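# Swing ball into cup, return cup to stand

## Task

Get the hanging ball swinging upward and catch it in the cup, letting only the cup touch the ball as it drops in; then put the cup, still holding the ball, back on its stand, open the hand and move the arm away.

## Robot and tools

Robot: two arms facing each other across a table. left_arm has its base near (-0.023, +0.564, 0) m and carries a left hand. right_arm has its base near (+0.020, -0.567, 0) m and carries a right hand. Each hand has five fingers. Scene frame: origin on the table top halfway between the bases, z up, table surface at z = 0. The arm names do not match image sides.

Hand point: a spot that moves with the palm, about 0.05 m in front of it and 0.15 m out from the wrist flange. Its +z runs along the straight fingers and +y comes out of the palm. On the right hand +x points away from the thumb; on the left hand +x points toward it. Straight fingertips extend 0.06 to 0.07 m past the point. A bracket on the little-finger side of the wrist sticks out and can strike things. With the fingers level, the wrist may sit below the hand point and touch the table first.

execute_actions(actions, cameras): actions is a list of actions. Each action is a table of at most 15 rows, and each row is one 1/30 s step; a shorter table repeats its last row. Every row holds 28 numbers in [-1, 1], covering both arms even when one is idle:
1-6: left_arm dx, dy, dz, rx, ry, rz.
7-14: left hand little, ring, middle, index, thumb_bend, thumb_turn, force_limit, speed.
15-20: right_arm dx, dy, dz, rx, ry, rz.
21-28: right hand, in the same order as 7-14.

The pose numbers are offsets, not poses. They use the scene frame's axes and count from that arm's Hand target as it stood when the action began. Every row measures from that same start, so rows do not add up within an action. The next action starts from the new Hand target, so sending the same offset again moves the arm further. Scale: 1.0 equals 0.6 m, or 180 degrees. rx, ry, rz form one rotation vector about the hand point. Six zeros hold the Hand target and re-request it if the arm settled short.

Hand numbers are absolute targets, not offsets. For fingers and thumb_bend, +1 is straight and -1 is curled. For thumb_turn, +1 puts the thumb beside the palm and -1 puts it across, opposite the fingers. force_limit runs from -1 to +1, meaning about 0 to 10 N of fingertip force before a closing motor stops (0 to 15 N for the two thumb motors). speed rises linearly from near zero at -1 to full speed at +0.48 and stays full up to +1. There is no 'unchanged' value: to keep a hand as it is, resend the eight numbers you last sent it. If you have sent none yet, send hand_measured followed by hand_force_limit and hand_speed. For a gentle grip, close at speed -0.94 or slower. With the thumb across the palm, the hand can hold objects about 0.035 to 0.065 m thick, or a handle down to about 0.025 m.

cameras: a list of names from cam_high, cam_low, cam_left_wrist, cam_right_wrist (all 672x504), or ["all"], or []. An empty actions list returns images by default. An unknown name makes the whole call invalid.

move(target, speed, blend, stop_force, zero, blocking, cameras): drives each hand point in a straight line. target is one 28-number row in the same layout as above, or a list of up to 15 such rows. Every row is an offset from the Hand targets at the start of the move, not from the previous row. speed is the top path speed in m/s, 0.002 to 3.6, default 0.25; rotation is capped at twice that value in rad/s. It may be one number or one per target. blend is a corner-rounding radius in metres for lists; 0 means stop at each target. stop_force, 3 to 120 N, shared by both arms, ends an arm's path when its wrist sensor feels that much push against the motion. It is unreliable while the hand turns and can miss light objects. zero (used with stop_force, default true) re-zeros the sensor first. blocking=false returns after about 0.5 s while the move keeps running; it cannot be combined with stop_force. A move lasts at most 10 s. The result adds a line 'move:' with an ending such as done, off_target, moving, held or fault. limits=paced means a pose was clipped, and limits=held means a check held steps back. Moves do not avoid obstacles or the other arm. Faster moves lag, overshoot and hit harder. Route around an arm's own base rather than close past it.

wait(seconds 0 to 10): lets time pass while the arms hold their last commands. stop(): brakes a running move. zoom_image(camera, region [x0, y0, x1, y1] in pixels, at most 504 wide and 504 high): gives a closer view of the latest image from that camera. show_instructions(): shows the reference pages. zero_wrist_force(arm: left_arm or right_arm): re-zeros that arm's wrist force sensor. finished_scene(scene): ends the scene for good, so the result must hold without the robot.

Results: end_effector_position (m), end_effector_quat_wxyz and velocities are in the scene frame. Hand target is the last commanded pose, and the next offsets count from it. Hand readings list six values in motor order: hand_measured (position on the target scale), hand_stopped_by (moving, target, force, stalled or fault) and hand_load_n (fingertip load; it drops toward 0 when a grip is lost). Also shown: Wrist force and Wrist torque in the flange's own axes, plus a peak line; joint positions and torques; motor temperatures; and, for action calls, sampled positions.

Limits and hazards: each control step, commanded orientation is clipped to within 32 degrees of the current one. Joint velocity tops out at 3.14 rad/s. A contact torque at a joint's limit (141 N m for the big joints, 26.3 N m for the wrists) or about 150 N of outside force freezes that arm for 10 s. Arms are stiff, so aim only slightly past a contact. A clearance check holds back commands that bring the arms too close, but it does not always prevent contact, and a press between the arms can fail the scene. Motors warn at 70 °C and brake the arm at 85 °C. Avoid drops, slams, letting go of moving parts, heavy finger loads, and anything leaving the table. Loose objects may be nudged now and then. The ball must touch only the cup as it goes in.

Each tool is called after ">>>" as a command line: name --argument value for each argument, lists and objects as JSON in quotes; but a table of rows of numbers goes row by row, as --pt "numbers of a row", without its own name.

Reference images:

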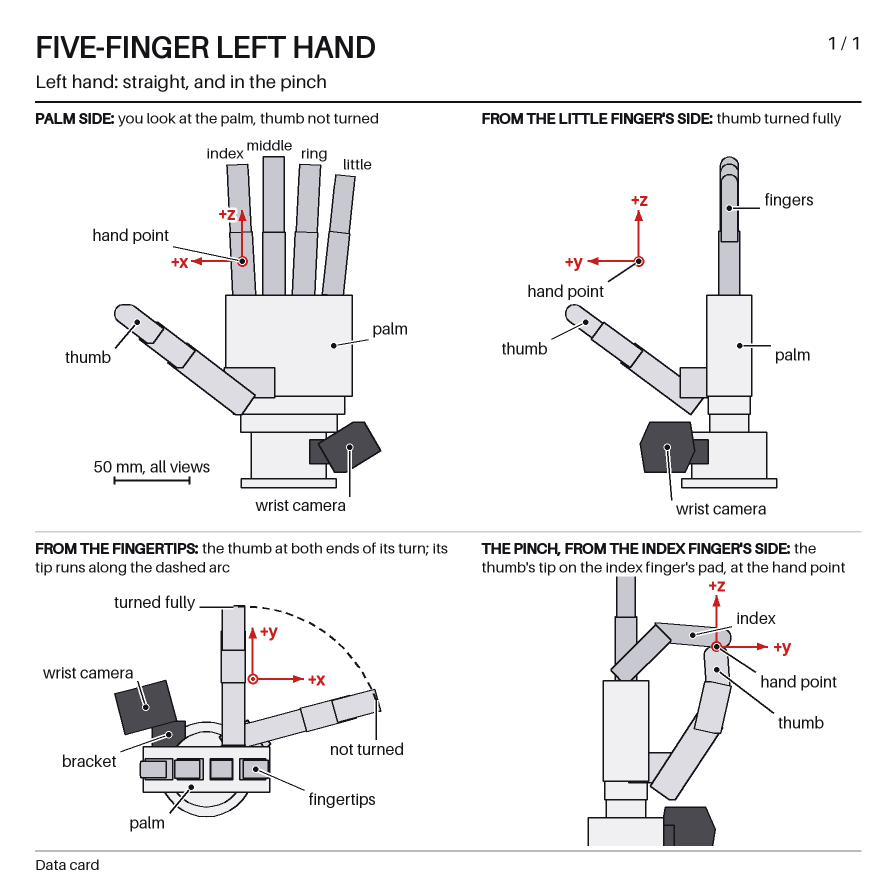

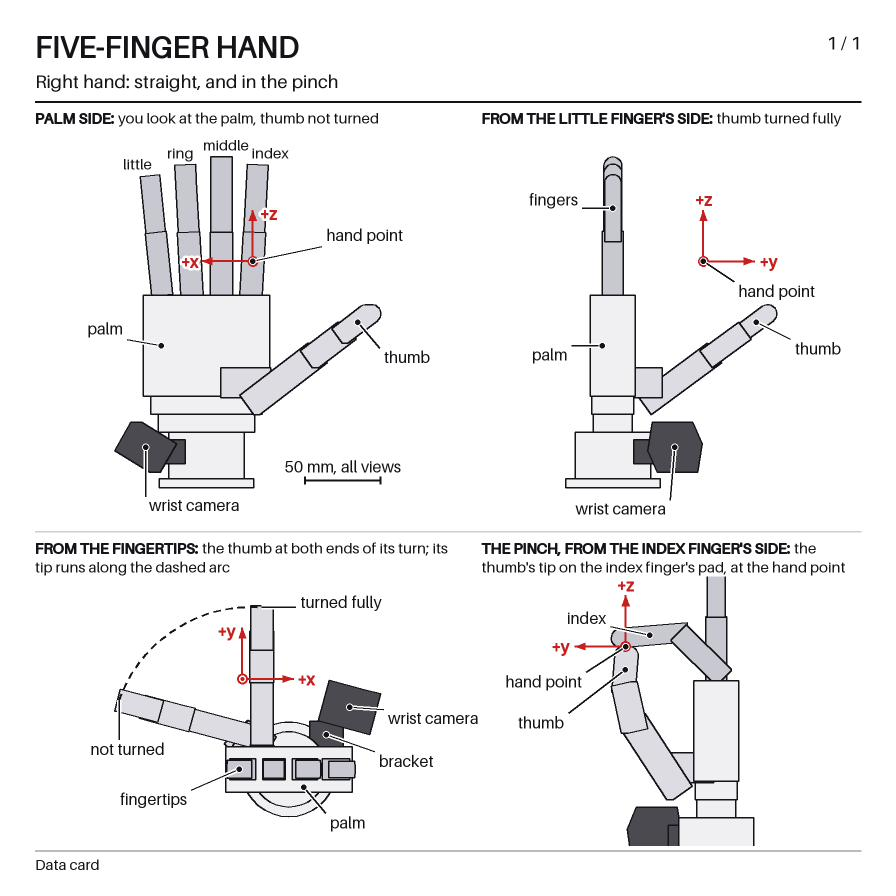

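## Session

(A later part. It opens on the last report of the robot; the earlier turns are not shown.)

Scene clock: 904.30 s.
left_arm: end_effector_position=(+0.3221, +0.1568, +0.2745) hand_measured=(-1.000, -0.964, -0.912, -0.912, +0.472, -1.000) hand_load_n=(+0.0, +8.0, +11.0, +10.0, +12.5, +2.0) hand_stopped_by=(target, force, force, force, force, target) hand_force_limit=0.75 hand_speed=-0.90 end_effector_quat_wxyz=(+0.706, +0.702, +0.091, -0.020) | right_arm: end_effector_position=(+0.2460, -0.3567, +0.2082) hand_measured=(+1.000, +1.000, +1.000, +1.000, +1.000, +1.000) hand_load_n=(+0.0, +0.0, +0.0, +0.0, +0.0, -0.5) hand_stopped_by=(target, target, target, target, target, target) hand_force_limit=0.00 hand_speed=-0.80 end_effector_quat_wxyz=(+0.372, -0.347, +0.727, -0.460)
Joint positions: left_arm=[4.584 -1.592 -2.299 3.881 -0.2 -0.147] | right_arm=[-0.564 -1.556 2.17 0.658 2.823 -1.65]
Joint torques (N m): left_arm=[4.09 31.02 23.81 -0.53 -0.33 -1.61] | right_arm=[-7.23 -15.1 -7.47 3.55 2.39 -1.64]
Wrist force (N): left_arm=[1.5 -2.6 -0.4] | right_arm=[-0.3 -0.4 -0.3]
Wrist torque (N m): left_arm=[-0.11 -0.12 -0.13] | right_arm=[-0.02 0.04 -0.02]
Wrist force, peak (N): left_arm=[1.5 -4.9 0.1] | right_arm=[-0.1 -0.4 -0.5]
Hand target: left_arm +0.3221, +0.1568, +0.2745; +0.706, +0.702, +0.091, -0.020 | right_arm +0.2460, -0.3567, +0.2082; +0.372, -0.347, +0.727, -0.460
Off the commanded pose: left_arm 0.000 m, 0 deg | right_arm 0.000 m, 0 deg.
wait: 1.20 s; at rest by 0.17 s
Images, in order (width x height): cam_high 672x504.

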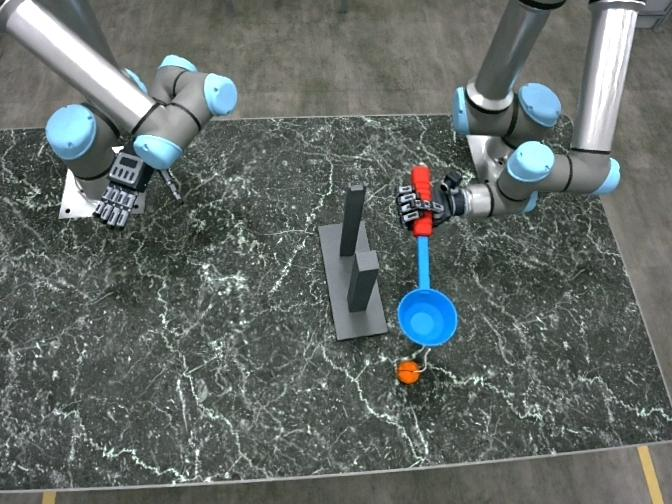

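>>> move --pt "0.00383 0 0 0 0 0 -1 -1 -1 -1 -1 -1 0.75 -0.9 0 0 0 0 0 0 1 1 1 1 1 1 0 -0.8" --pt "0.00383 0 0.40917 0 0 0 -1 -1 -1 -1 -1 -1 0.75 -0.9 0 0 0 0 0 0 1 1 1 1 1 1 0 -0.8" --speed '[0.01,0.1]' --cameras '["cam_high"]'

>>> zoom_image --camera "cam_high" --region '[380, 330, 450, 400]'

>>> wait --seconds 0.23 --cameras '["cam_high"]'

>>> zoom_image --camera "cam_high" --region '[380, 330, 450, 400]'

>>> wait --seconds 0.23 --cameras '["cam_high", "cam_low"]'

>>> zoom_image --camera "cam_high" --region '[380, 330, 450, 400]'

Scene clock: 930.90 s.
left_arm: end_effector_position=(+0.3243, +0.1568, +0.5201) hand_measured=(-1.000, -0.964, -0.912, -0.912, +0.472, -1.000) hand_load_n=(+0.0, +8.5, +11.0, +10.0, +12.5, +2.5) hand_stopped_by=(target, force, force, force, force, target) hand_force_limit=0.75 hand_speed=-0.90 end_effector_quat_wxyz=(+0.706, +0.702, +0.091, -0.020) | right_arm: end_effector_position=(+0.2460, -0.3567, +0.2082) hand_measured=(+1.000, +1.000, +1.000, +1.000, +1.000, +1.000) hand_load_n=(+0.0, +0.0, +0.0, +0.0, +0.0, -0.5) hand_stopped_by=(target, target, target, target, target, target) hand_force_limit=0.00 hand_speed=-0.80 end_effector_quat_wxyz=(+0.372, -0.347, +0.727, -0.460)
Joint positions: left_arm=[4.585 -1.348 -1.822 3.16 -0.199 -0.147] | right_arm=[-0.564 -1.556 2.17 0.658 2.823 -1.65]
Joint torques (N m): left_arm=[5.84 2.77 13.68 2.2 1.43 -1.28] | right_arm=[-7.12 -14.98 -7.41 3.65 2.45 -1.52]
Wrist force (N): left_arm=[1.9 -5.2 0.2] | right_arm=[0.1 -0.1 -0.2]
Wrist torque (N m): left_arm=[-0.22 -0.16 -0.22] | right_arm=[-0.01 0.00 0.01]
Wrist force, peak (N): left_arm=[2.0 -6.5 0.1] | right_arm=[-0.2 -0.6 -0.5]
Hand target: left_arm +0.3244, +0.1568, +0.5200; +0.706, +0.702, +0.091, -0.020 | right_arm +0.2460, -0.3567, +0.2082; +0.372, -0.347, +0.727, -0.460
Off the commanded pose: left_arm 0.000 m, 0 deg | right_arm 0.000 m, 0 deg.
move: done
Images, in order (width x height): cam_high 672x504.

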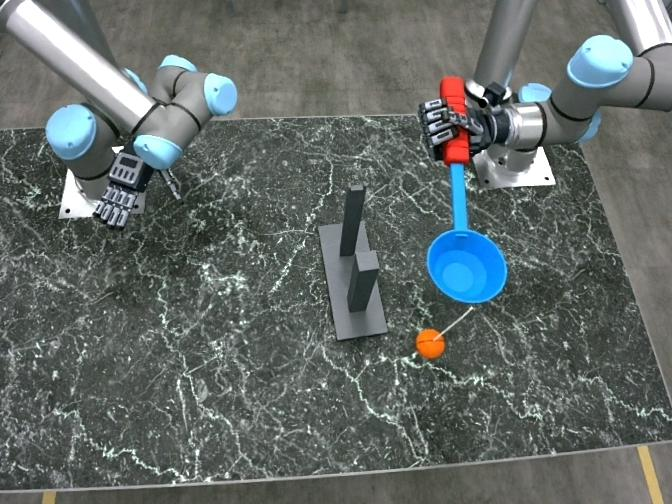

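Scaled by 7.200 from the camera's 672x504 image, which has a finer 960x720 frame.

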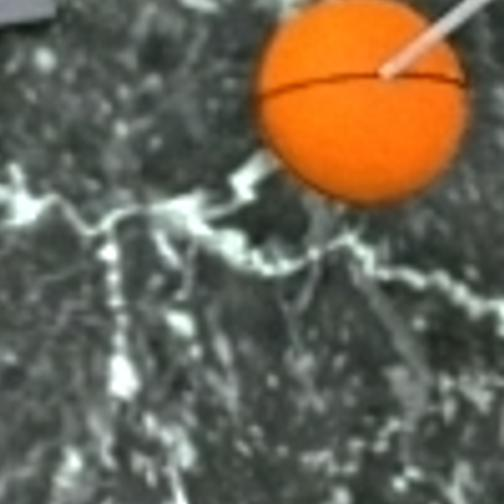

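Scene clock: 931.13 s.
left_arm: end_effector_position=(+0.3244, +0.1568, +0.5201) hand_measured=(-1.000, -0.964, -0.912, -0.912, +0.472, -1.000) hand_load_n=(+0.0, +8.5, +11.0, +10.0, +12.5, +2.5) hand_stopped_by=(target, force, force, force, force, target) hand_force_limit=0.75 hand_speed=-0.90 end_effector_quat_wxyz=(+0.706, +0.702, +0.091, -0.020) | right_arm: end_effector_position=(+0.2460, -0.3567, +0.2082) hand_measured=(+1.000, +1.000, +1.000, +1.000, +1.000, +1.000) hand_load_n=(+0.0, +0.0, +0.0, +0.0, +0.0, -0.5) hand_stopped_by=(target, target, target, target, target, target) hand_force_limit=0.00 hand_speed=-0.80 end_effector_quat_wxyz=(+0.372, -0.347, +0.727, -0.460)
Joint positions: left_arm=[4.585 -1.348 -1.822 3.16 -0.199 -0.147] | right_arm=[-0.564 -1.556 2.17 0.658 2.823 -1.65]
Joint torques (N m): left_arm=[6.47 1.67 12.81 2.37 1.66 -1.3] | right_arm=[-7.61 -14.87 -7.62 3.56 2.49 -1.48]
Wrist force (N): left_arm=[2.0 -3.8 -0.4] | right_arm=[0.0 -0.3 -0.5]
Wrist torque (N m): left_arm=[-0.15 -0.18 -0.19] | right_arm=[0.00 0.00 0.00]
Wrist force, peak (N): left_arm=[1.9 -5.2 -0.1] | right_arm=[-0.1 -0.4 -0.4]
Hand target: left_arm +0.3244, +0.1568, +0.5200; +0.706, +0.702, +0.091, -0.020 | right_arm +0.2460, -0.3567, +0.2082; +0.372, -0.347, +0.727, -0.460
Off the commanded pose: left_arm 0.000 m, 0 deg | right_arm 0.000 m, 0 deg.
wait: 0.23 s; at rest by 0.17 s
Images, in order (width x height): cam_high 672x504.

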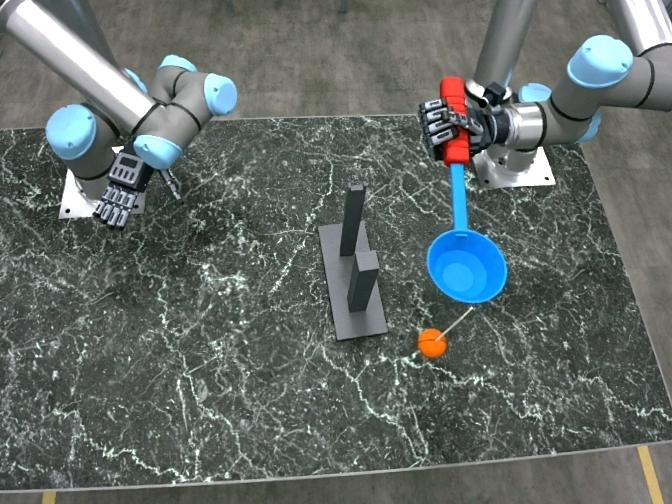

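Scaled by 7.200 from the camera's 672x504 image, which has a finer 960x720 frame.

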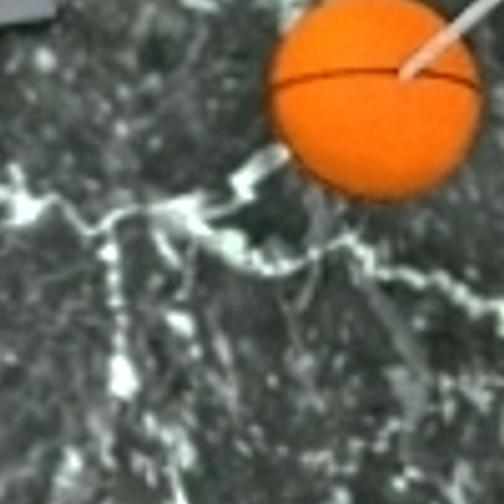

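Scene clock: 931.37 s.
left_arm: end_effector_position=(+0.3244, +0.1568, +0.5200) hand_measured=(-1.000, -0.964, -0.912, -0.912, +0.472, -1.000) hand_load_n=(+0.0, +8.5, +11.0, +10.0, +12.5, +2.5) hand_stopped_by=(target, force, force, force, force, target) hand_force_limit=0.75 hand_speed=-0.90 end_effector_quat_wxyz=(+0.706, +0.702, +0.091, -0.020) | right_arm: end_effector_position=(+0.2460, -0.3567, +0.2082) hand_measured=(+1.000, +1.000, +1.000, +1.000, +1.000, +1.000) hand_load_n=(-0.5, +0.0, -0.5, +0.0, +0.0, -0.5) hand_stopped_by=(target, target, target, target, target, target) hand_force_limit=0.00 hand_speed=-0.80 end_effector_quat_wxyz=(+0.372, -0.347, +0.727, -0.460)
Joint positions: left_arm=[4.585 -1.348 -1.822 3.16 -0.199 -0.147] | right_arm=[-0.564 -1.556 2.17 0.658 2.823 -1.65]
Joint torques (N m): left_arm=[6.28 0.69 13.24 2.62 1.47 -1.43] | right_arm=[-7.85 -15.19 -7.46 3.6 2.47 -1.61]
Wrist force (N): left_arm=[1.9 -3.6 -0.8] | right_arm=[-0.2 -0.3 -0.5]
Wrist torque (N m): left_arm=[-0.13 -0.19 -0.20] | right_arm=[-0.01 0.03 -0.01]
Wrist force, peak (N): left_arm=[2.0 -5.3 0.0] | right_arm=[-0.1 -0.5 -0.6]
Hand target: left_arm +0.3244, +0.1568, +0.5200; +0.706, +0.702, +0.091, -0.020 | right_arm +0.2460, -0.3567, +0.2082; +0.372, -0.347, +0.727, -0.460
Off the commanded pose: left_arm 0.000 m, 0 deg | right_arm 0.000 m, 0 deg.
wait: 0.23 s; at rest by 0.17 s
Images, in order (width x height): cam_high 672x504, cam_low 672x504.

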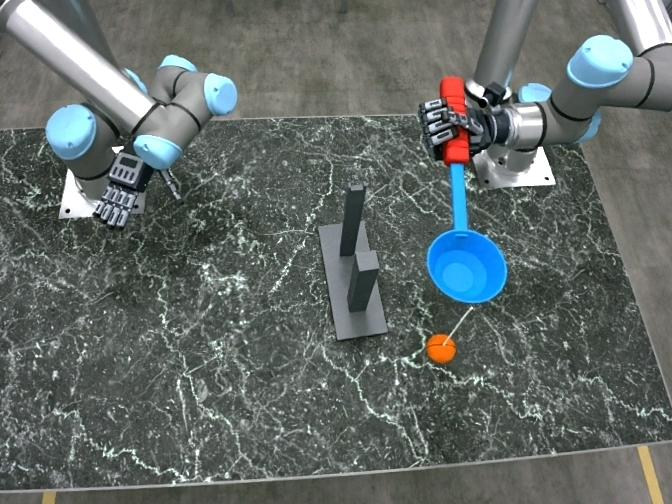

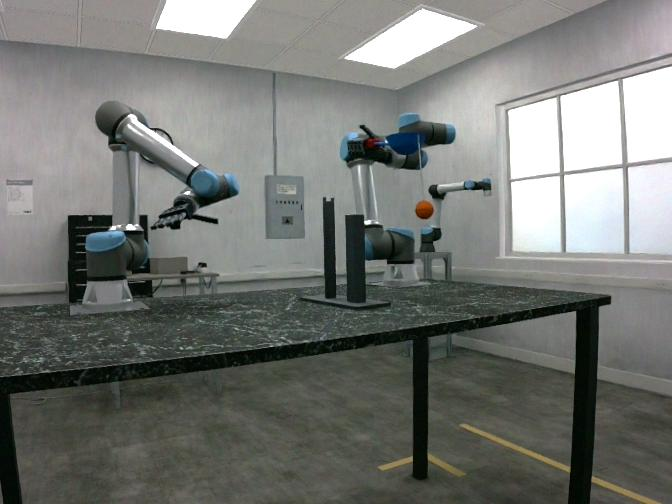

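Scaled by 7.200 from the camera's 672x504 image, which has a finer 960x720 frame.

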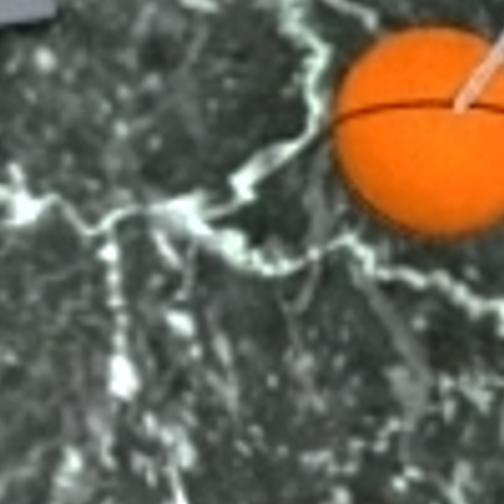

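>>> move --pt "0 0 -0.39167 0 0 0 -1 -1 -1 -1 -1 -1 0.75 -0.9 0 0 0 0 0 0 1 1 1 1 1 1 0 -0.8" --pt "0 0 -0.40917 0 0 0 -1 -1 -1 -1 -1 -1 0.75 -0.9 0 0 0 0 0 0 1 1 1 1 1 1 0 -0.8" --speed '[0.15,0.006]'

>>> wait --seconds 1.2 --cameras '["cam_high"]'

>>> zoom_image --camera "cam_high" --region '[380, 330, 450, 400]'

Scene clock: 1027.30 s.
left_arm: end_effector_position=(+0.3244, +0.1568, +0.2745) hand_measured=(-1.000, -0.964, -0.912, -0.912, +0.472, -1.000) hand_load_n=(+0.0, +8.0, +11.0, +10.0, +12.5, +2.5) hand_stopped_by=(target, force, force, force, force, target) hand_force_limit=0.75 hand_speed=-0.90 end_effector_quat_wxyz=(+0.706, +0.702, +0.091, -0.020) | right_arm: end_effector_position=(+0.2460, -0.3567, +0.2082) hand_measured=(+1.000, +1.000, +1.000, +1.000, +1.000, +1.000) hand_load_n=(+0.0, +0.0, +0.0, +0.0, +0.0, +0.0) hand_stopped_by=(target, target, target, target, target, target) hand_force_limit=0.00 hand_speed=-0.80 end_effector_quat_wxyz=(+0.372, -0.347, +0.727, -0.460)
Joint positions: left_arm=[4.585 -1.597 -2.294 3.88 -0.199 -0.147] | right_arm=[-0.564 -1.556 2.17 0.658 2.823 -1.65]
Joint torques (N m): left_arm=[-7.52 15.35 10.04 1.19 1.44 0.02] | right_arm=[-7.06 -15.48 -7.18 3.57 2.58 -1.45]
Wrist force (N): left_arm=[1.5 -3.4 -0.2] | right_arm=[-0.1 -0.3 -0.1]
Wrist torque (N m): left_arm=[-0.15 -0.13 -0.10] | right_arm=[-0.02 0.00 0.00]
Wrist force, peak (N): left_arm=[2.2 -6.8 0.1] | right_arm=[-0.3 -0.8 -0.3]
Hand target: left_arm +0.3244, +0.1568, +0.2745; +0.706, +0.702, +0.091, -0.020 | right_arm +0.2460, -0.3567, +0.2082; +0.372, -0.347, +0.727, -0.460
Off the commanded pose: left_arm 0.000 m, 0 deg | right_arm 0.000 m, 0 deg.
move: done

Scene clock: 1028.50 s.
left_arm: end_effector_position=(+0.3244, +0.1568, +0.2745) hand_measured=(-1.000, -0.964, -0.912, -0.912, +0.472, -1.000) hand_load_n=(+0.0, +8.0, +11.0, +10.0, +12.5, +2.5) hand_stopped_by=(target, force, force, force, force, target) hand_force_limit=0.75 hand_speed=-0.90 end_effector_quat_wxyz=(+0.706, +0.702, +0.091, -0.020) | right_arm: end_effector_position=(+0.2460, -0.3567, +0.2082) hand_measured=(+1.000, +1.000, +1.000, +1.000, +1.000, +1.000) hand_load_n=(+0.0, +0.0, +0.0, +0.0, +0.0, -0.5) hand_stopped_by=(target, target, target, target, target, target) hand_force_limit=0.00 hand_speed=-0.80 end_effector_quat_wxyz=(+0.372, -0.347, +0.727, -0.460)
Joint positions: left_arm=[4.585 -1.597 -2.294 3.88 -0.199 -0.147] | right_arm=[-0.564 -1.556 2.17 0.658 2.823 -1.65]
Joint torques (N m): left_arm=[-7.96 32.16 23.69 -0.34 1.57 -1.36] | right_arm=[-7.53 -15.76 -7.43 3.64 2.54 -1.51]
Wrist force (N): left_arm=[1.7 -2.5 -0.4] | right_arm=[0.0 -0.3 -0.3]
Wrist torque (N m): left_arm=[-0.09 -0.15 -0.09] | right_arm=[-0.02 -0.01 0.00]
Wrist force, peak (N): left_arm=[1.9 -5.0 0.2] | right_arm=[-0.1 -0.5 -0.6]
Hand target: left_arm +0.3244, +0.1568, +0.2745; +0.706, +0.702, +0.091, -0.020 | right_arm +0.2460, -0.3567, +0.2082; +0.372, -0.347, +0.727, -0.460
Off the commanded pose: left_arm 0.000 m, 0 deg | right_arm 0.000 m, 0 deg.
wait: 1.20 s; at rest by 0.17 s
Images, in order (width x height): cam_high 672x504.

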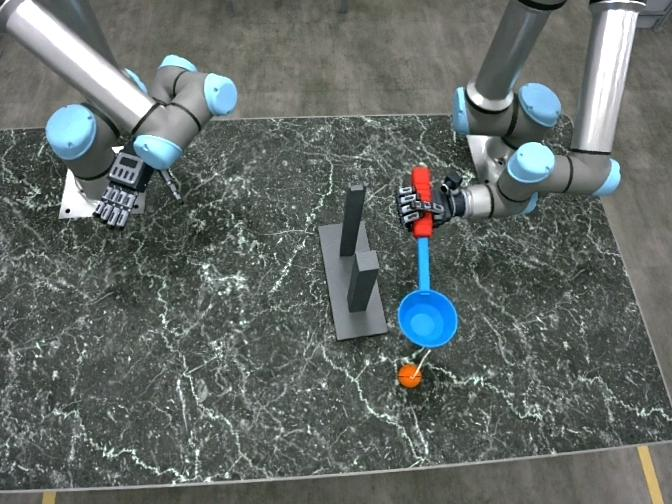

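Scaled by 7.200 from the camera's 672x504 image, which has a finer 960x720 frame.

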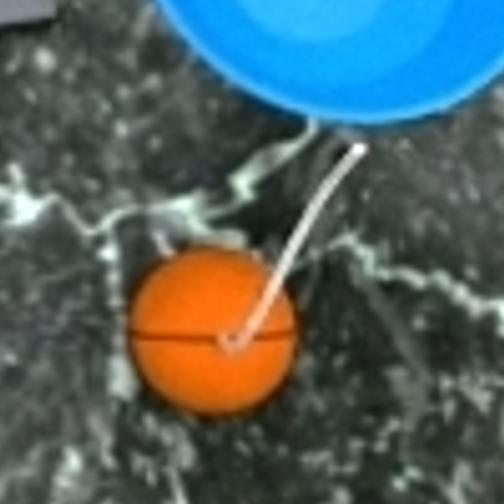

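>>> move --pt "0 0.0017 0 0 0 0 -1 -1 -1 -1 -1 -1 0.75 -0.9 0 0 0 0 0 0 1 1 1 1 1 1 0 -0.8" --pt "0 0.0017 0.0042 0 0 0 -1 -1 -1 -1 -1 -1 0.75 -0.9 0 0 0 0 0 0 1 1 1 1 1 1 0 -0.8" --pt "0 0.0017 0.0175 0 0 0 -1 -1 -1 -1 -1 -1 0.75 -0.9 0 0 0 0 0 0 1 1 1 1 1 1 0 -0.8" --speed '[0.01,0.002,0.1]' --blend '[0,0.001,0]' --cameras '["cam_high"]'

>>> zoom_image --camera "cam_high" --region '[380, 330, 450, 400]'

>>> wait --seconds 0.23 --cameras '["cam_high"]'

>>> zoom_image --camera "cam_high" --region '[380, 330, 450, 400]'

>>> wait --seconds 0.23 --cameras '["cam_high"]'

>>> zoom_image --camera "cam_high" --region '[380, 330, 450, 400]'

Scene clock: 1130.37 s.
left_arm: end_effector_position=(+0.3244, +0.1578, +0.2851) hand_measured=(-1.000, -0.964, -0.912, -0.912, +0.472, -1.000) hand_load_n=(+0.0, +8.5, +11.0, +10.0, +12.5, +2.5) hand_stopped_by=(target, force, force, force, force, target) hand_force_limit=0.75 hand_speed=-0.90 end_effector_quat_wxyz=(+0.706, +0.702, +0.091, -0.020) | right_arm: end_effector_position=(+0.2460, -0.3567, +0.2082) hand_measured=(+1.000, +1.000, +1.000, +1.000, +1.000, +1.000) hand_load_n=(+0.0, +0.0, +0.0, +0.0, +0.0, -0.5) hand_stopped_by=(target, target, target, target, target, target) hand_force_limit=0.00 hand_speed=-0.80 end_effector_quat_wxyz=(+0.372, -0.347, +0.727, -0.460)
Joint positions: left_arm=[4.588 -1.574 -2.281 3.845 -0.196 -0.147] | right_arm=[-0.564 -1.556 2.17 0.658 2.823 -1.65]
Joint torques (N m): left_arm=[6.09 9.83 7.18 2.25 1.46 1.06] | right_arm=[-6.79 -14.8 -7.51 3.62 2.54 -1.52]
Wrist force (N): left_arm=[1.8 -4.8 -0.1] | right_arm=[-0.1 -0.2 -0.3]
Wrist torque (N m): left_arm=[-0.19 -0.13 -0.23] | right_arm=[-0.01 0.02 -0.01]
Wrist force, peak (N): left_arm=[1.9 -5.9 0.2] | right_arm=[-0.3 -0.6 -0.4]
Hand target: left_arm +0.3244, +0.1578, +0.2850; +0.706, +0.702, +0.091, -0.020 | right_arm +0.2460, -0.3567, +0.2082; +0.372, -0.347, +0.727, -0.460
Off the commanded pose: left_arm 0.000 m, 0 deg | right_arm 0.000 m, 0 deg.
move: done
Images, in order (width x height): cam_high 672x504.

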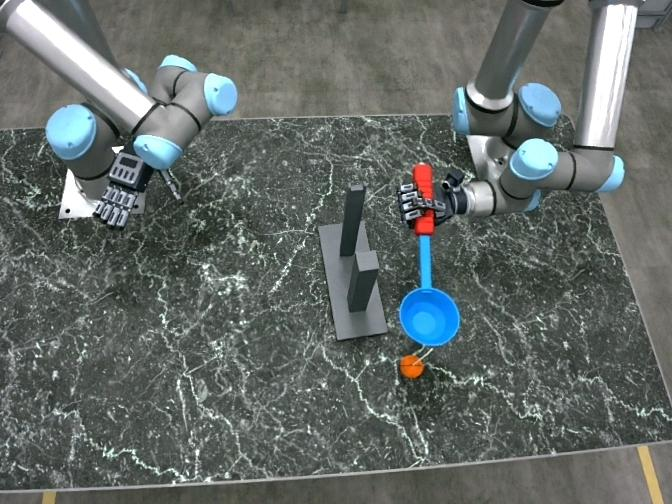

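Scaled by 7.200 from the camera's 672x504 image, which has a finer 960x720 frame.

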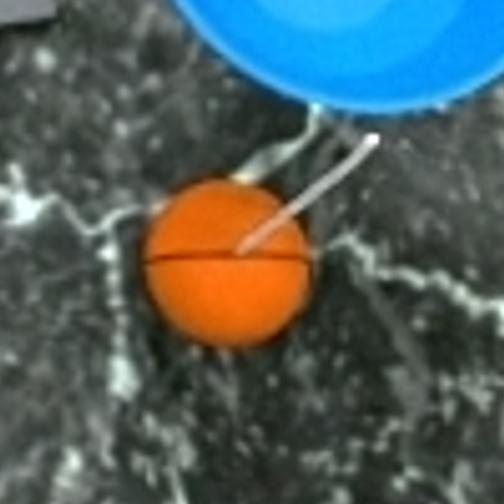

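Scene clock: 1130.60 s.
left_arm: end_effector_position=(+0.3243, +0.1578, +0.2851) hand_measured=(-1.000, -0.964, -0.912, -0.912, +0.472, -1.000) hand_load_n=(+0.0, +8.5, +11.0, +10.0, +12.5, +2.5) hand_stopped_by=(target, force, force, force, force, target) hand_force_limit=0.75 hand_speed=-0.90 end_effector_quat_wxyz=(+0.706, +0.702, +0.091, -0.020) | right_arm: end_effector_position=(+0.2460, -0.3567, +0.2082) hand_measured=(+1.000, +1.000, +1.000, +1.000, +1.000, +1.000) hand_load_n=(+0.0, +0.0, +0.0, +0.0, +0.0, -0.5) hand_stopped_by=(target, target, target, target, target, target) hand_force_limit=0.00 hand_speed=-0.80 end_effector_quat_wxyz=(+0.372, -0.347, +0.727, -0.460)
Joint positions: left_arm=[4.588 -1.574 -2.282 3.845 -0.196 -0.147] | right_arm=[-0.564 -1.556 2.17 0.658 2.823 -1.65]
Joint torques (N m): left_arm=[6.31 6.95 6.54 2.35 1.39 -1.1] | right_arm=[-7.42 -15.45 -7.61 3.61 2.53 -1.59]
Wrist force (N): left_arm=[2.0 -4.5 0.1] | right_arm=[-0.4 -0.7 -0.2]
Wrist torque (N m): left_arm=[-0.20 -0.16 -0.21] | right_arm=[-0.08 0.06 -0.04]
Wrist force, peak (N): left_arm=[1.6 -5.1 0.1] | right_arm=[-0.4 -0.7 -0.2]
Hand target: left_arm +0.3244, +0.1578, +0.2850; +0.706, +0.702, +0.091, -0.020 | right_arm +0.2460, -0.3567, +0.2082; +0.372, -0.347, +0.727, -0.460
Off the commanded pose: left_arm 0.000 m, 0 deg | right_arm 0.000 m, 0 deg.
wait: 0.23 s; at rest by 0.17 s
Images, in order (width x height): cam_high 672x504.

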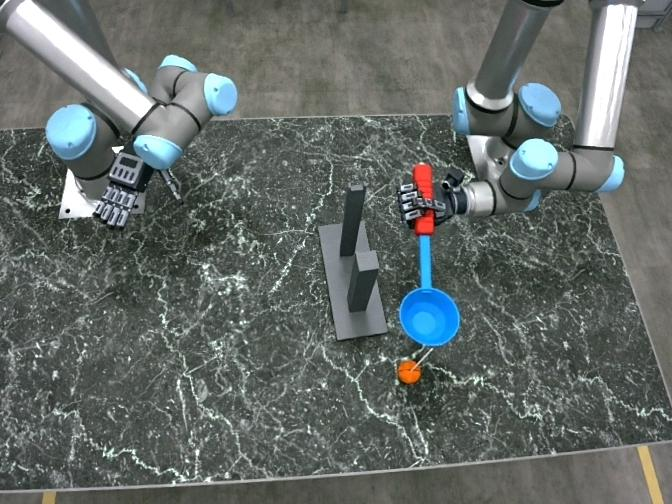

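Scaled by 7.200 from the camera's 672x504 image, which has a finer 960x720 frame.

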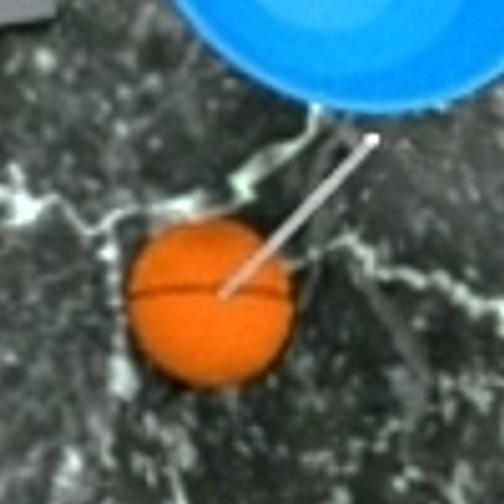

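Scene clock: 1130.83 s.
left_arm: end_effector_position=(+0.3244, +0.1578, +0.2850) hand_measured=(-1.000, -0.964, -0.912, -0.912, +0.472, -1.000) hand_load_n=(+0.0, +8.5, +11.0, +10.0, +12.5, +2.5) hand_stopped_by=(target, force, force, force, force, target) hand_force_limit=0.75 hand_speed=-0.90 end_effector_quat_wxyz=(+0.706, +0.702, +0.091, -0.020) | right_arm: end_effector_position=(+0.2460, -0.3567, +0.2082) hand_measured=(+1.000, +1.000, +1.000, +1.000, +1.000, +1.000) hand_load_n=(+0.0, +0.0, +0.0, +0.0, +0.0, +0.0) hand_stopped_by=(target, target, target, target, target, target) hand_force_limit=0.00 hand_speed=-0.80 end_effector_quat_wxyz=(+0.372, -0.347, +0.727, -0.460)
Joint positions: left_arm=[4.588 -1.574 -2.282 3.845 -0.196 -0.147] | right_arm=[-0.564 -1.556 2.17 0.658 2.823 -1.65]
Joint torques (N m): left_arm=[7.12 7.3 6.63 2.29 1.62 -1.57] | right_arm=[-7.41 -15.3 -7.67 3.61 2.49 -1.52]
Wrist force (N): left_arm=[1.6 -3.1 -0.4] | right_arm=[-0.2 -0.4 -0.5]
Wrist torque (N m): left_arm=[-0.13 -0.14 -0.23] | right_arm=[-0.01 0.04 -0.01]
Wrist force, peak (N): left_arm=[2.0 -4.9 0.1] | right_arm=[-0.4 -0.7 -0.4]
Hand target: left_arm +0.3244, +0.1578, +0.2850; +0.706, +0.702, +0.091, -0.020 | right_arm +0.2460, -0.3567, +0.2082; +0.372, -0.347, +0.727, -0.460
Off the commanded pose: left_arm 0.000 m, 0 deg | right_arm 0.000 m, 0 deg.
wait: 0.23 s; at rest by 0.17 s
Images, in order (width x height): cam_high 672x504.

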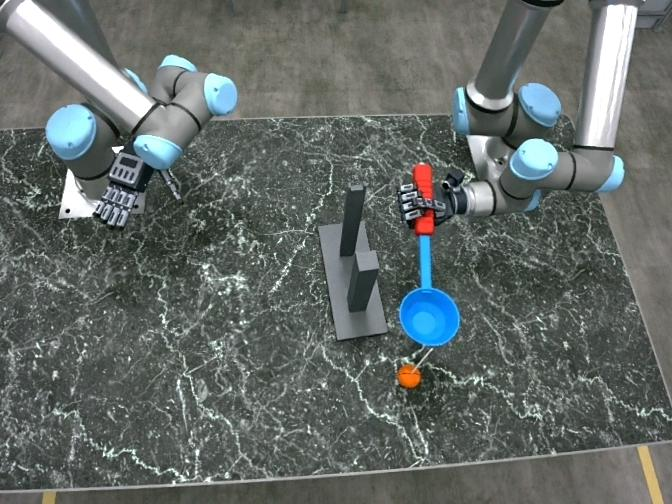

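Scaled by 7.200 from the camera's 672x504 image, which has a finer 960x720 frame.

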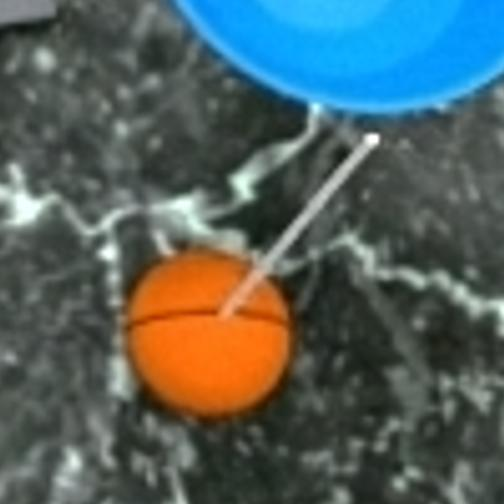

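>>> move --target '[0,0,-0.01417,0,0,0,-1,-1,-1,-1,-1,-1,0.75,-0.9,0,0,0,0,0,0,1,1,1,1,1,1,0,-0.8]' --speed 0.006

>>> wait --seconds 2 --cameras '["cam_high"]'

>>> zoom_image --camera "cam_high" --region '[380, 330, 450, 400]'

>>> wait --seconds 0.3 --cameras '["cam_high"]'

>>> zoom_image --camera "cam_high" --region '[380, 330, 450, 400]'

Scene clock: 1160.27 s.
left_arm: end_effector_position=(+0.3244, +0.1578, +0.2765) hand_measured=(-1.000, -0.964, -0.912, -0.912, +0.472, -1.000) hand_load_n=(+0.0, +8.0, +11.0, +10.0, +12.5, +2.5) hand_stopped_by=(target, force, force, force, force, target) hand_force_limit=0.75 hand_speed=-0.90 end_effector_quat_wxyz=(+0.706, +0.702, +0.091, -0.020) | right_arm: end_effector_position=(+0.2460, -0.3567, +0.2082) hand_measured=(+1.000, +1.000, +1.000, +1.000, +1.000, +1.000) hand_load_n=(+0.0, +0.0, +0.0, +0.0, +0.0, +0.0) hand_stopped_by=(target, target, target, target, target, target) hand_force_limit=0.00 hand_speed=-0.80 end_effector_quat_wxyz=(+0.372, -0.347, +0.727, -0.460)
Joint positions: left_arm=[4.588 -1.592 -2.293 3.873 -0.196 -0.147] | right_arm=[-0.564 -1.556 2.17 0.658 2.823 -1.65]
Joint torques (N m): left_arm=[5.26 14.79 7.83 1.41 1.47 -1.16] | right_arm=[-7.41 -15.3 -7.52 3.55 2.55 -1.64]
Wrist force (N): left_arm=[1.6 -2.6 -0.4] | right_arm=[0.0 -0.2 -0.3]
Wrist torque (N m): left_arm=[-0.11 -0.15 -0.13] | right_arm=[0.00 -0.01 0.01]
Wrist force, peak (N): left_arm=[1.8 -5.5 0.0] | right_arm=[-0.1 -0.6 -0.7]
Hand target: left_arm +0.3244, +0.1578, +0.2765; +0.706, +0.702, +0.091, -0.020 | right_arm +0.2460, -0.3567, +0.2082; +0.372, -0.347, +0.727, -0.460
Off the commanded pose: left_arm 0.000 m, 0 deg | right_arm 0.000 m, 0 deg.
move: done

Scene clock: 1162.27 s.
left_arm: end_effector_position=(+0.3244, +0.1578, +0.2765) hand_measured=(-1.000, -0.964, -0.912, -0.912, +0.472, -1.000) hand_load_n=(+0.0, +8.0, +11.0, +10.0, +12.5, +2.5) hand_stopped_by=(target, force, force, force, force, target) hand_force_limit=0.75 hand_speed=-0.90 end_effector_quat_wxyz=(+0.706, +0.702, +0.091, -0.020) | right_arm: end_effector_position=(+0.2460, -0.3567, +0.2082) hand_measured=(+1.000, +1.000, +1.000, +1.000, +1.000, +1.000) hand_load_n=(+0.0, +0.0, +0.0, +0.0, +0.0, +0.0) hand_stopped_by=(target, target, target, target, target, target) hand_force_limit=0.00 hand_speed=-0.80 end_effector_quat_wxyz=(+0.372, -0.347, +0.727, -0.460)
Joint positions: left_arm=[4.588 -1.592 -2.293 3.873 -0.196 -0.147] | right_arm=[-0.564 -1.556 2.17 0.658 2.823 -1.65]
Joint torques (N m): left_arm=[2.87 31.76 24.24 -0.5 0.57 -1.69] | right_arm=[-7.43 -15.29 -8.02 3.58 2.58 -1.52]
Wrist force (N): left_arm=[1.6 -2.9 -0.2] | right_arm=[-0.3 -0.5 -0.1]
Wrist torque (N m): left_arm=[-0.16 -0.13 -0.12] | right_arm=[-0.04 0.04 -0.01]
Wrist force, peak (N): left_arm=[1.9 -4.5 0.3] | right_arm=[-0.3 -0.5 -0.6]
Hand target: left_arm +0.3244, +0.1578, +0.2765; +0.706, +0.702, +0.091, -0.020 | right_arm +0.2460, -0.3567, +0.2082; +0.372, -0.347, +0.727, -0.460
Off the commanded pose: left_arm 0.000 m, 0 deg | right_arm 0.000 m, 0 deg.
wait: 2.00 s; at rest by 0.17 s
Images, in order (width x height): cam_high 672x504.

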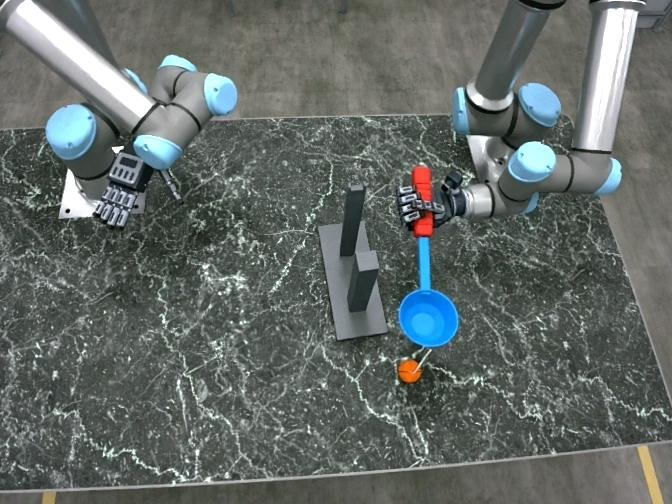

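Scaled by 7.200 from the camera's 672x504 image, which has a finer 960x720 frame.

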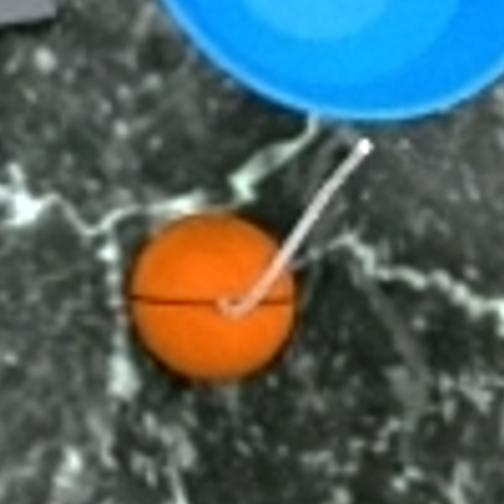

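Scene clock: 1162.57 s.
left_arm: end_effector_position=(+0.3244, +0.1578, +0.2765) hand_measured=(-1.000, -0.964, -0.912, -0.912, +0.472, -1.000) hand_load_n=(+0.0, +8.0, +11.0, +10.0, +13.0, +2.5) hand_stopped_by=(target, force, force, force, force, target) hand_force_limit=0.75 hand_speed=-0.90 end_effector_quat_wxyz=(+0.706, +0.702, +0.091, -0.020) | right_arm: end_effector_position=(+0.2460, -0.3567, +0.2082) hand_measured=(+1.000, +1.000, +1.000, +1.000, +1.000, +1.000) hand_load_n=(+0.0, +0.0, +0.0, +0.0, +0.0, -0.5) hand_stopped_by=(target, target, target, target, target, target) hand_force_limit=0.00 hand_speed=-0.80 end_effector_quat_wxyz=(+0.372, -0.347, +0.727, -0.460)
Joint positions: left_arm=[4.588 -1.592 -2.293 3.873 -0.196 -0.147] | right_arm=[-0.564 -1.556 2.17 0.658 2.823 -1.65]
Joint torques (N m): left_arm=[1.44 30.95 23.31 -0.71 0.35 -1.56] | right_arm=[-7.3 -15.32 -7.97 3.57 2.57 -1.53]
Wrist force (N): left_arm=[1.5 -2.8 -0.3] | right_arm=[0.1 -0.3 -0.4]
Wrist torque (N m): left_arm=[-0.12 -0.12 -0.13] | right_arm=[-0.01 -0.01 0.01]
Wrist force, peak (N): left_arm=[1.8 -4.7 0.2] | right_arm=[0.1 -0.1 -0.8]
Hand target: left_arm +0.3244, +0.1578, +0.2765; +0.706, +0.702, +0.091, -0.020 | right_arm +0.2460, -0.3567, +0.2082; +0.372, -0.347, +0.727, -0.460
Off the commanded pose: left_arm 0.000 m, 0 deg | right_arm 0.000 m, 0 deg.
wait: 0.30 s; at rest by 0.17 s
Images, in order (width x height): cam_high 672x504.

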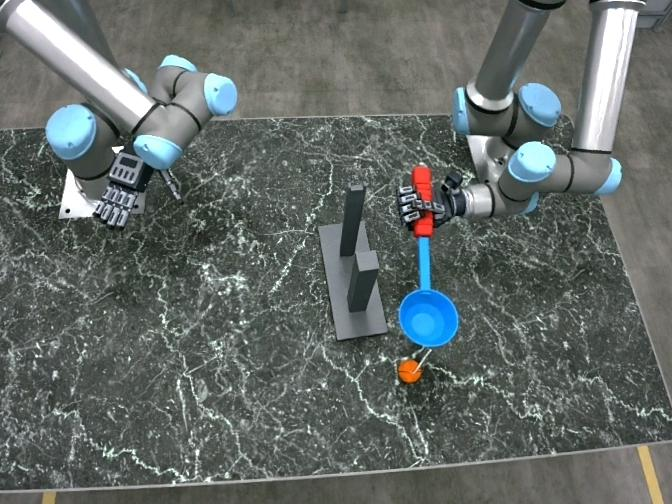

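Scaled by 7.200 from the camera's 672x504 image, which has a finer 960x720 frame.

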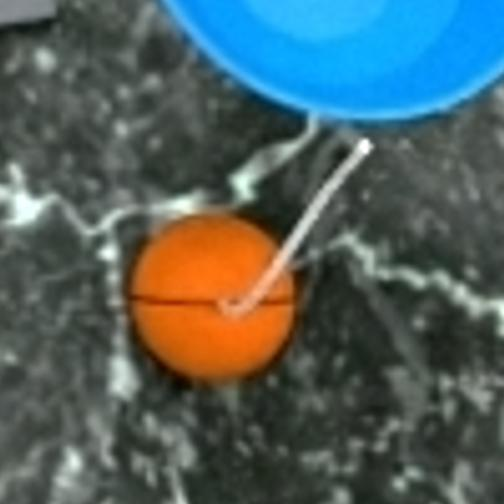

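>>> move --target '[0,0,-0.01417,0,0,0,-1,-1,-1,-1,-1,-1,0.75,-0.9,0,0,0,0,0,0,1,1,1,1,1,1,0,-0.8]' --speed 0.01

>>> wait --seconds 1 --cameras '["cam_high"]'

>>> zoom_image --camera "cam_high" --region '[380, 330, 450, 400]'

Scene clock: 1188.33 s.
left_arm: end_effector_position=(+0.3244, +0.1578, +0.2680) hand_measured=(-1.000, -0.964, -0.912, -0.912, +0.472, -1.000) hand_load_n=(+0.0, +8.0, +11.0, +10.0, +12.5, +2.0) hand_stopped_by=(target, force, force, force, force, target) hand_force_limit=0.75 hand_speed=-0.90 end_effector_quat_wxyz=(+0.706, +0.702, +0.091, -0.020) | right_arm: end_effector_position=(+0.2460, -0.3567, +0.2082) hand_measured=(+1.000, +1.000, +1.000, +1.000, +1.000, +1.000) hand_load_n=(+0.0, +0.0, +0.0, +0.0, +0.0, +0.0) hand_stopped_by=(target, target, target, target, target, target) hand_force_limit=0.00 hand_speed=-0.80 end_effector_quat_wxyz=(+0.372, -0.347, +0.727, -0.460)
Joint positions: left_arm=[4.588 -1.61 -2.303 3.903 -0.196 -0.147] | right_arm=[-0.564 -1.556 2.17 0.658 2.823 -1.65]
Joint torques (N m): left_arm=[-3.88 23.51 10.53 0.27 -0.73 -1.77] | right_arm=[-7.69 -15.74 -7.53 3.47 2.65 -1.55]
Wrist force (N): left_arm=[1.7 -4.6 0.1] | right_arm=[0.2 -0.1 -0.1]
Wrist torque (N m): left_arm=[-0.17 -0.13 -0.12] | right_arm=[0.00 -0.03 0.01]
Wrist force, peak (N): left_arm=[1.6 -5.1 0.1] | right_arm=[-0.1 -0.9 -0.5]
Hand target: left_arm +0.3244, +0.1578, +0.2680; +0.706, +0.702, +0.091, -0.020 | right_arm +0.2460, -0.3567, +0.2082; +0.372, -0.347, +0.727, -0.460
Off the commanded pose: left_arm 0.000 m, 0 deg | right_arm 0.000 m, 0 deg.
move: done

Scene clock: 1189.33 s.
left_arm: end_effector_position=(+0.3244, +0.1578, +0.2680) hand_measured=(-1.000, -0.964, -0.912, -0.912, +0.472, -1.000) hand_load_n=(+0.0, +8.0, +11.0, +10.0, +12.5, +2.5) hand_stopped_by=(target, force, force, force, force, target) hand_force_limit=0.75 hand_speed=-0.90 end_effector_quat_wxyz=(+0.706, +0.702, +0.091, -0.020) | right_arm: end_effector_position=(+0.2460, -0.3567, +0.2082) hand_measured=(+1.000, +1.000, +1.000, +1.000, +1.000, +1.000) hand_load_n=(+0.0, +0.0, +0.0, +0.0, +0.0, +0.0) hand_stopped_by=(target, target, target, target, target, target) hand_force_limit=0.00 hand_speed=-0.80 end_effector_quat_wxyz=(+0.372, -0.347, +0.727, -0.460)
Joint positions: left_arm=[4.588 -1.61 -2.303 3.902 -0.196 -0.147] | right_arm=[-0.564 -1.556 2.17 0.658 2.823 -1.65]
Joint torques (N m): left_arm=[-6.83 31.99 24.12 -0.29 -1.19 -1.84] | right_arm=[-7.45 -14.69 -7.1 3.7 2.58 -1.56]
Wrist force (N): left_arm=[1.5 -4.7 0.3] | right_arm=[-0.1 -0.2 -0.3]
Wrist torque (N m): left_arm=[-0.22 -0.09 -0.11] | right_arm=[-0.01 0.02 -0.01]
Wrist force, peak (N): left_arm=[1.9 -4.7 0.4] | right_arm=[-0.1 -0.7 -0.3]
Hand target: left_arm +0.3244, +0.1578, +0.2680; +0.706, +0.702, +0.091, -0.020 | right_arm +0.2460, -0.3567, +0.2082; +0.372, -0.347, +0.727, -0.460
Off the commanded pose: left_arm 0.000 m, 0 deg | right_arm 0.000 m, 0 deg.
wait: 1.00 s; at rest by 0.17 s
Images, in order (width x height): cam_high 672x504.

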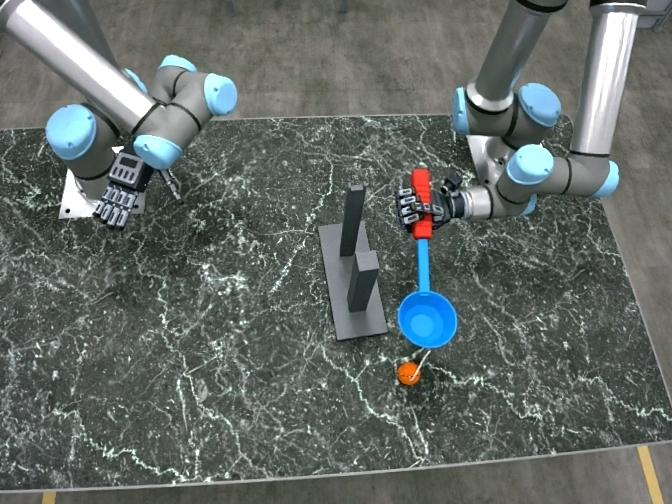

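Scaled by 7.200 from the camera's 672x504 image, which has a finer 960x720 frame.

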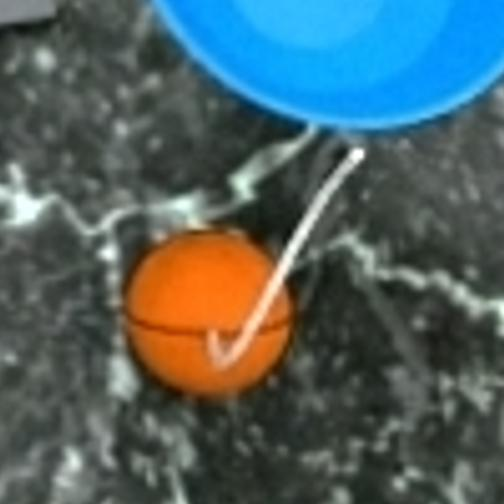

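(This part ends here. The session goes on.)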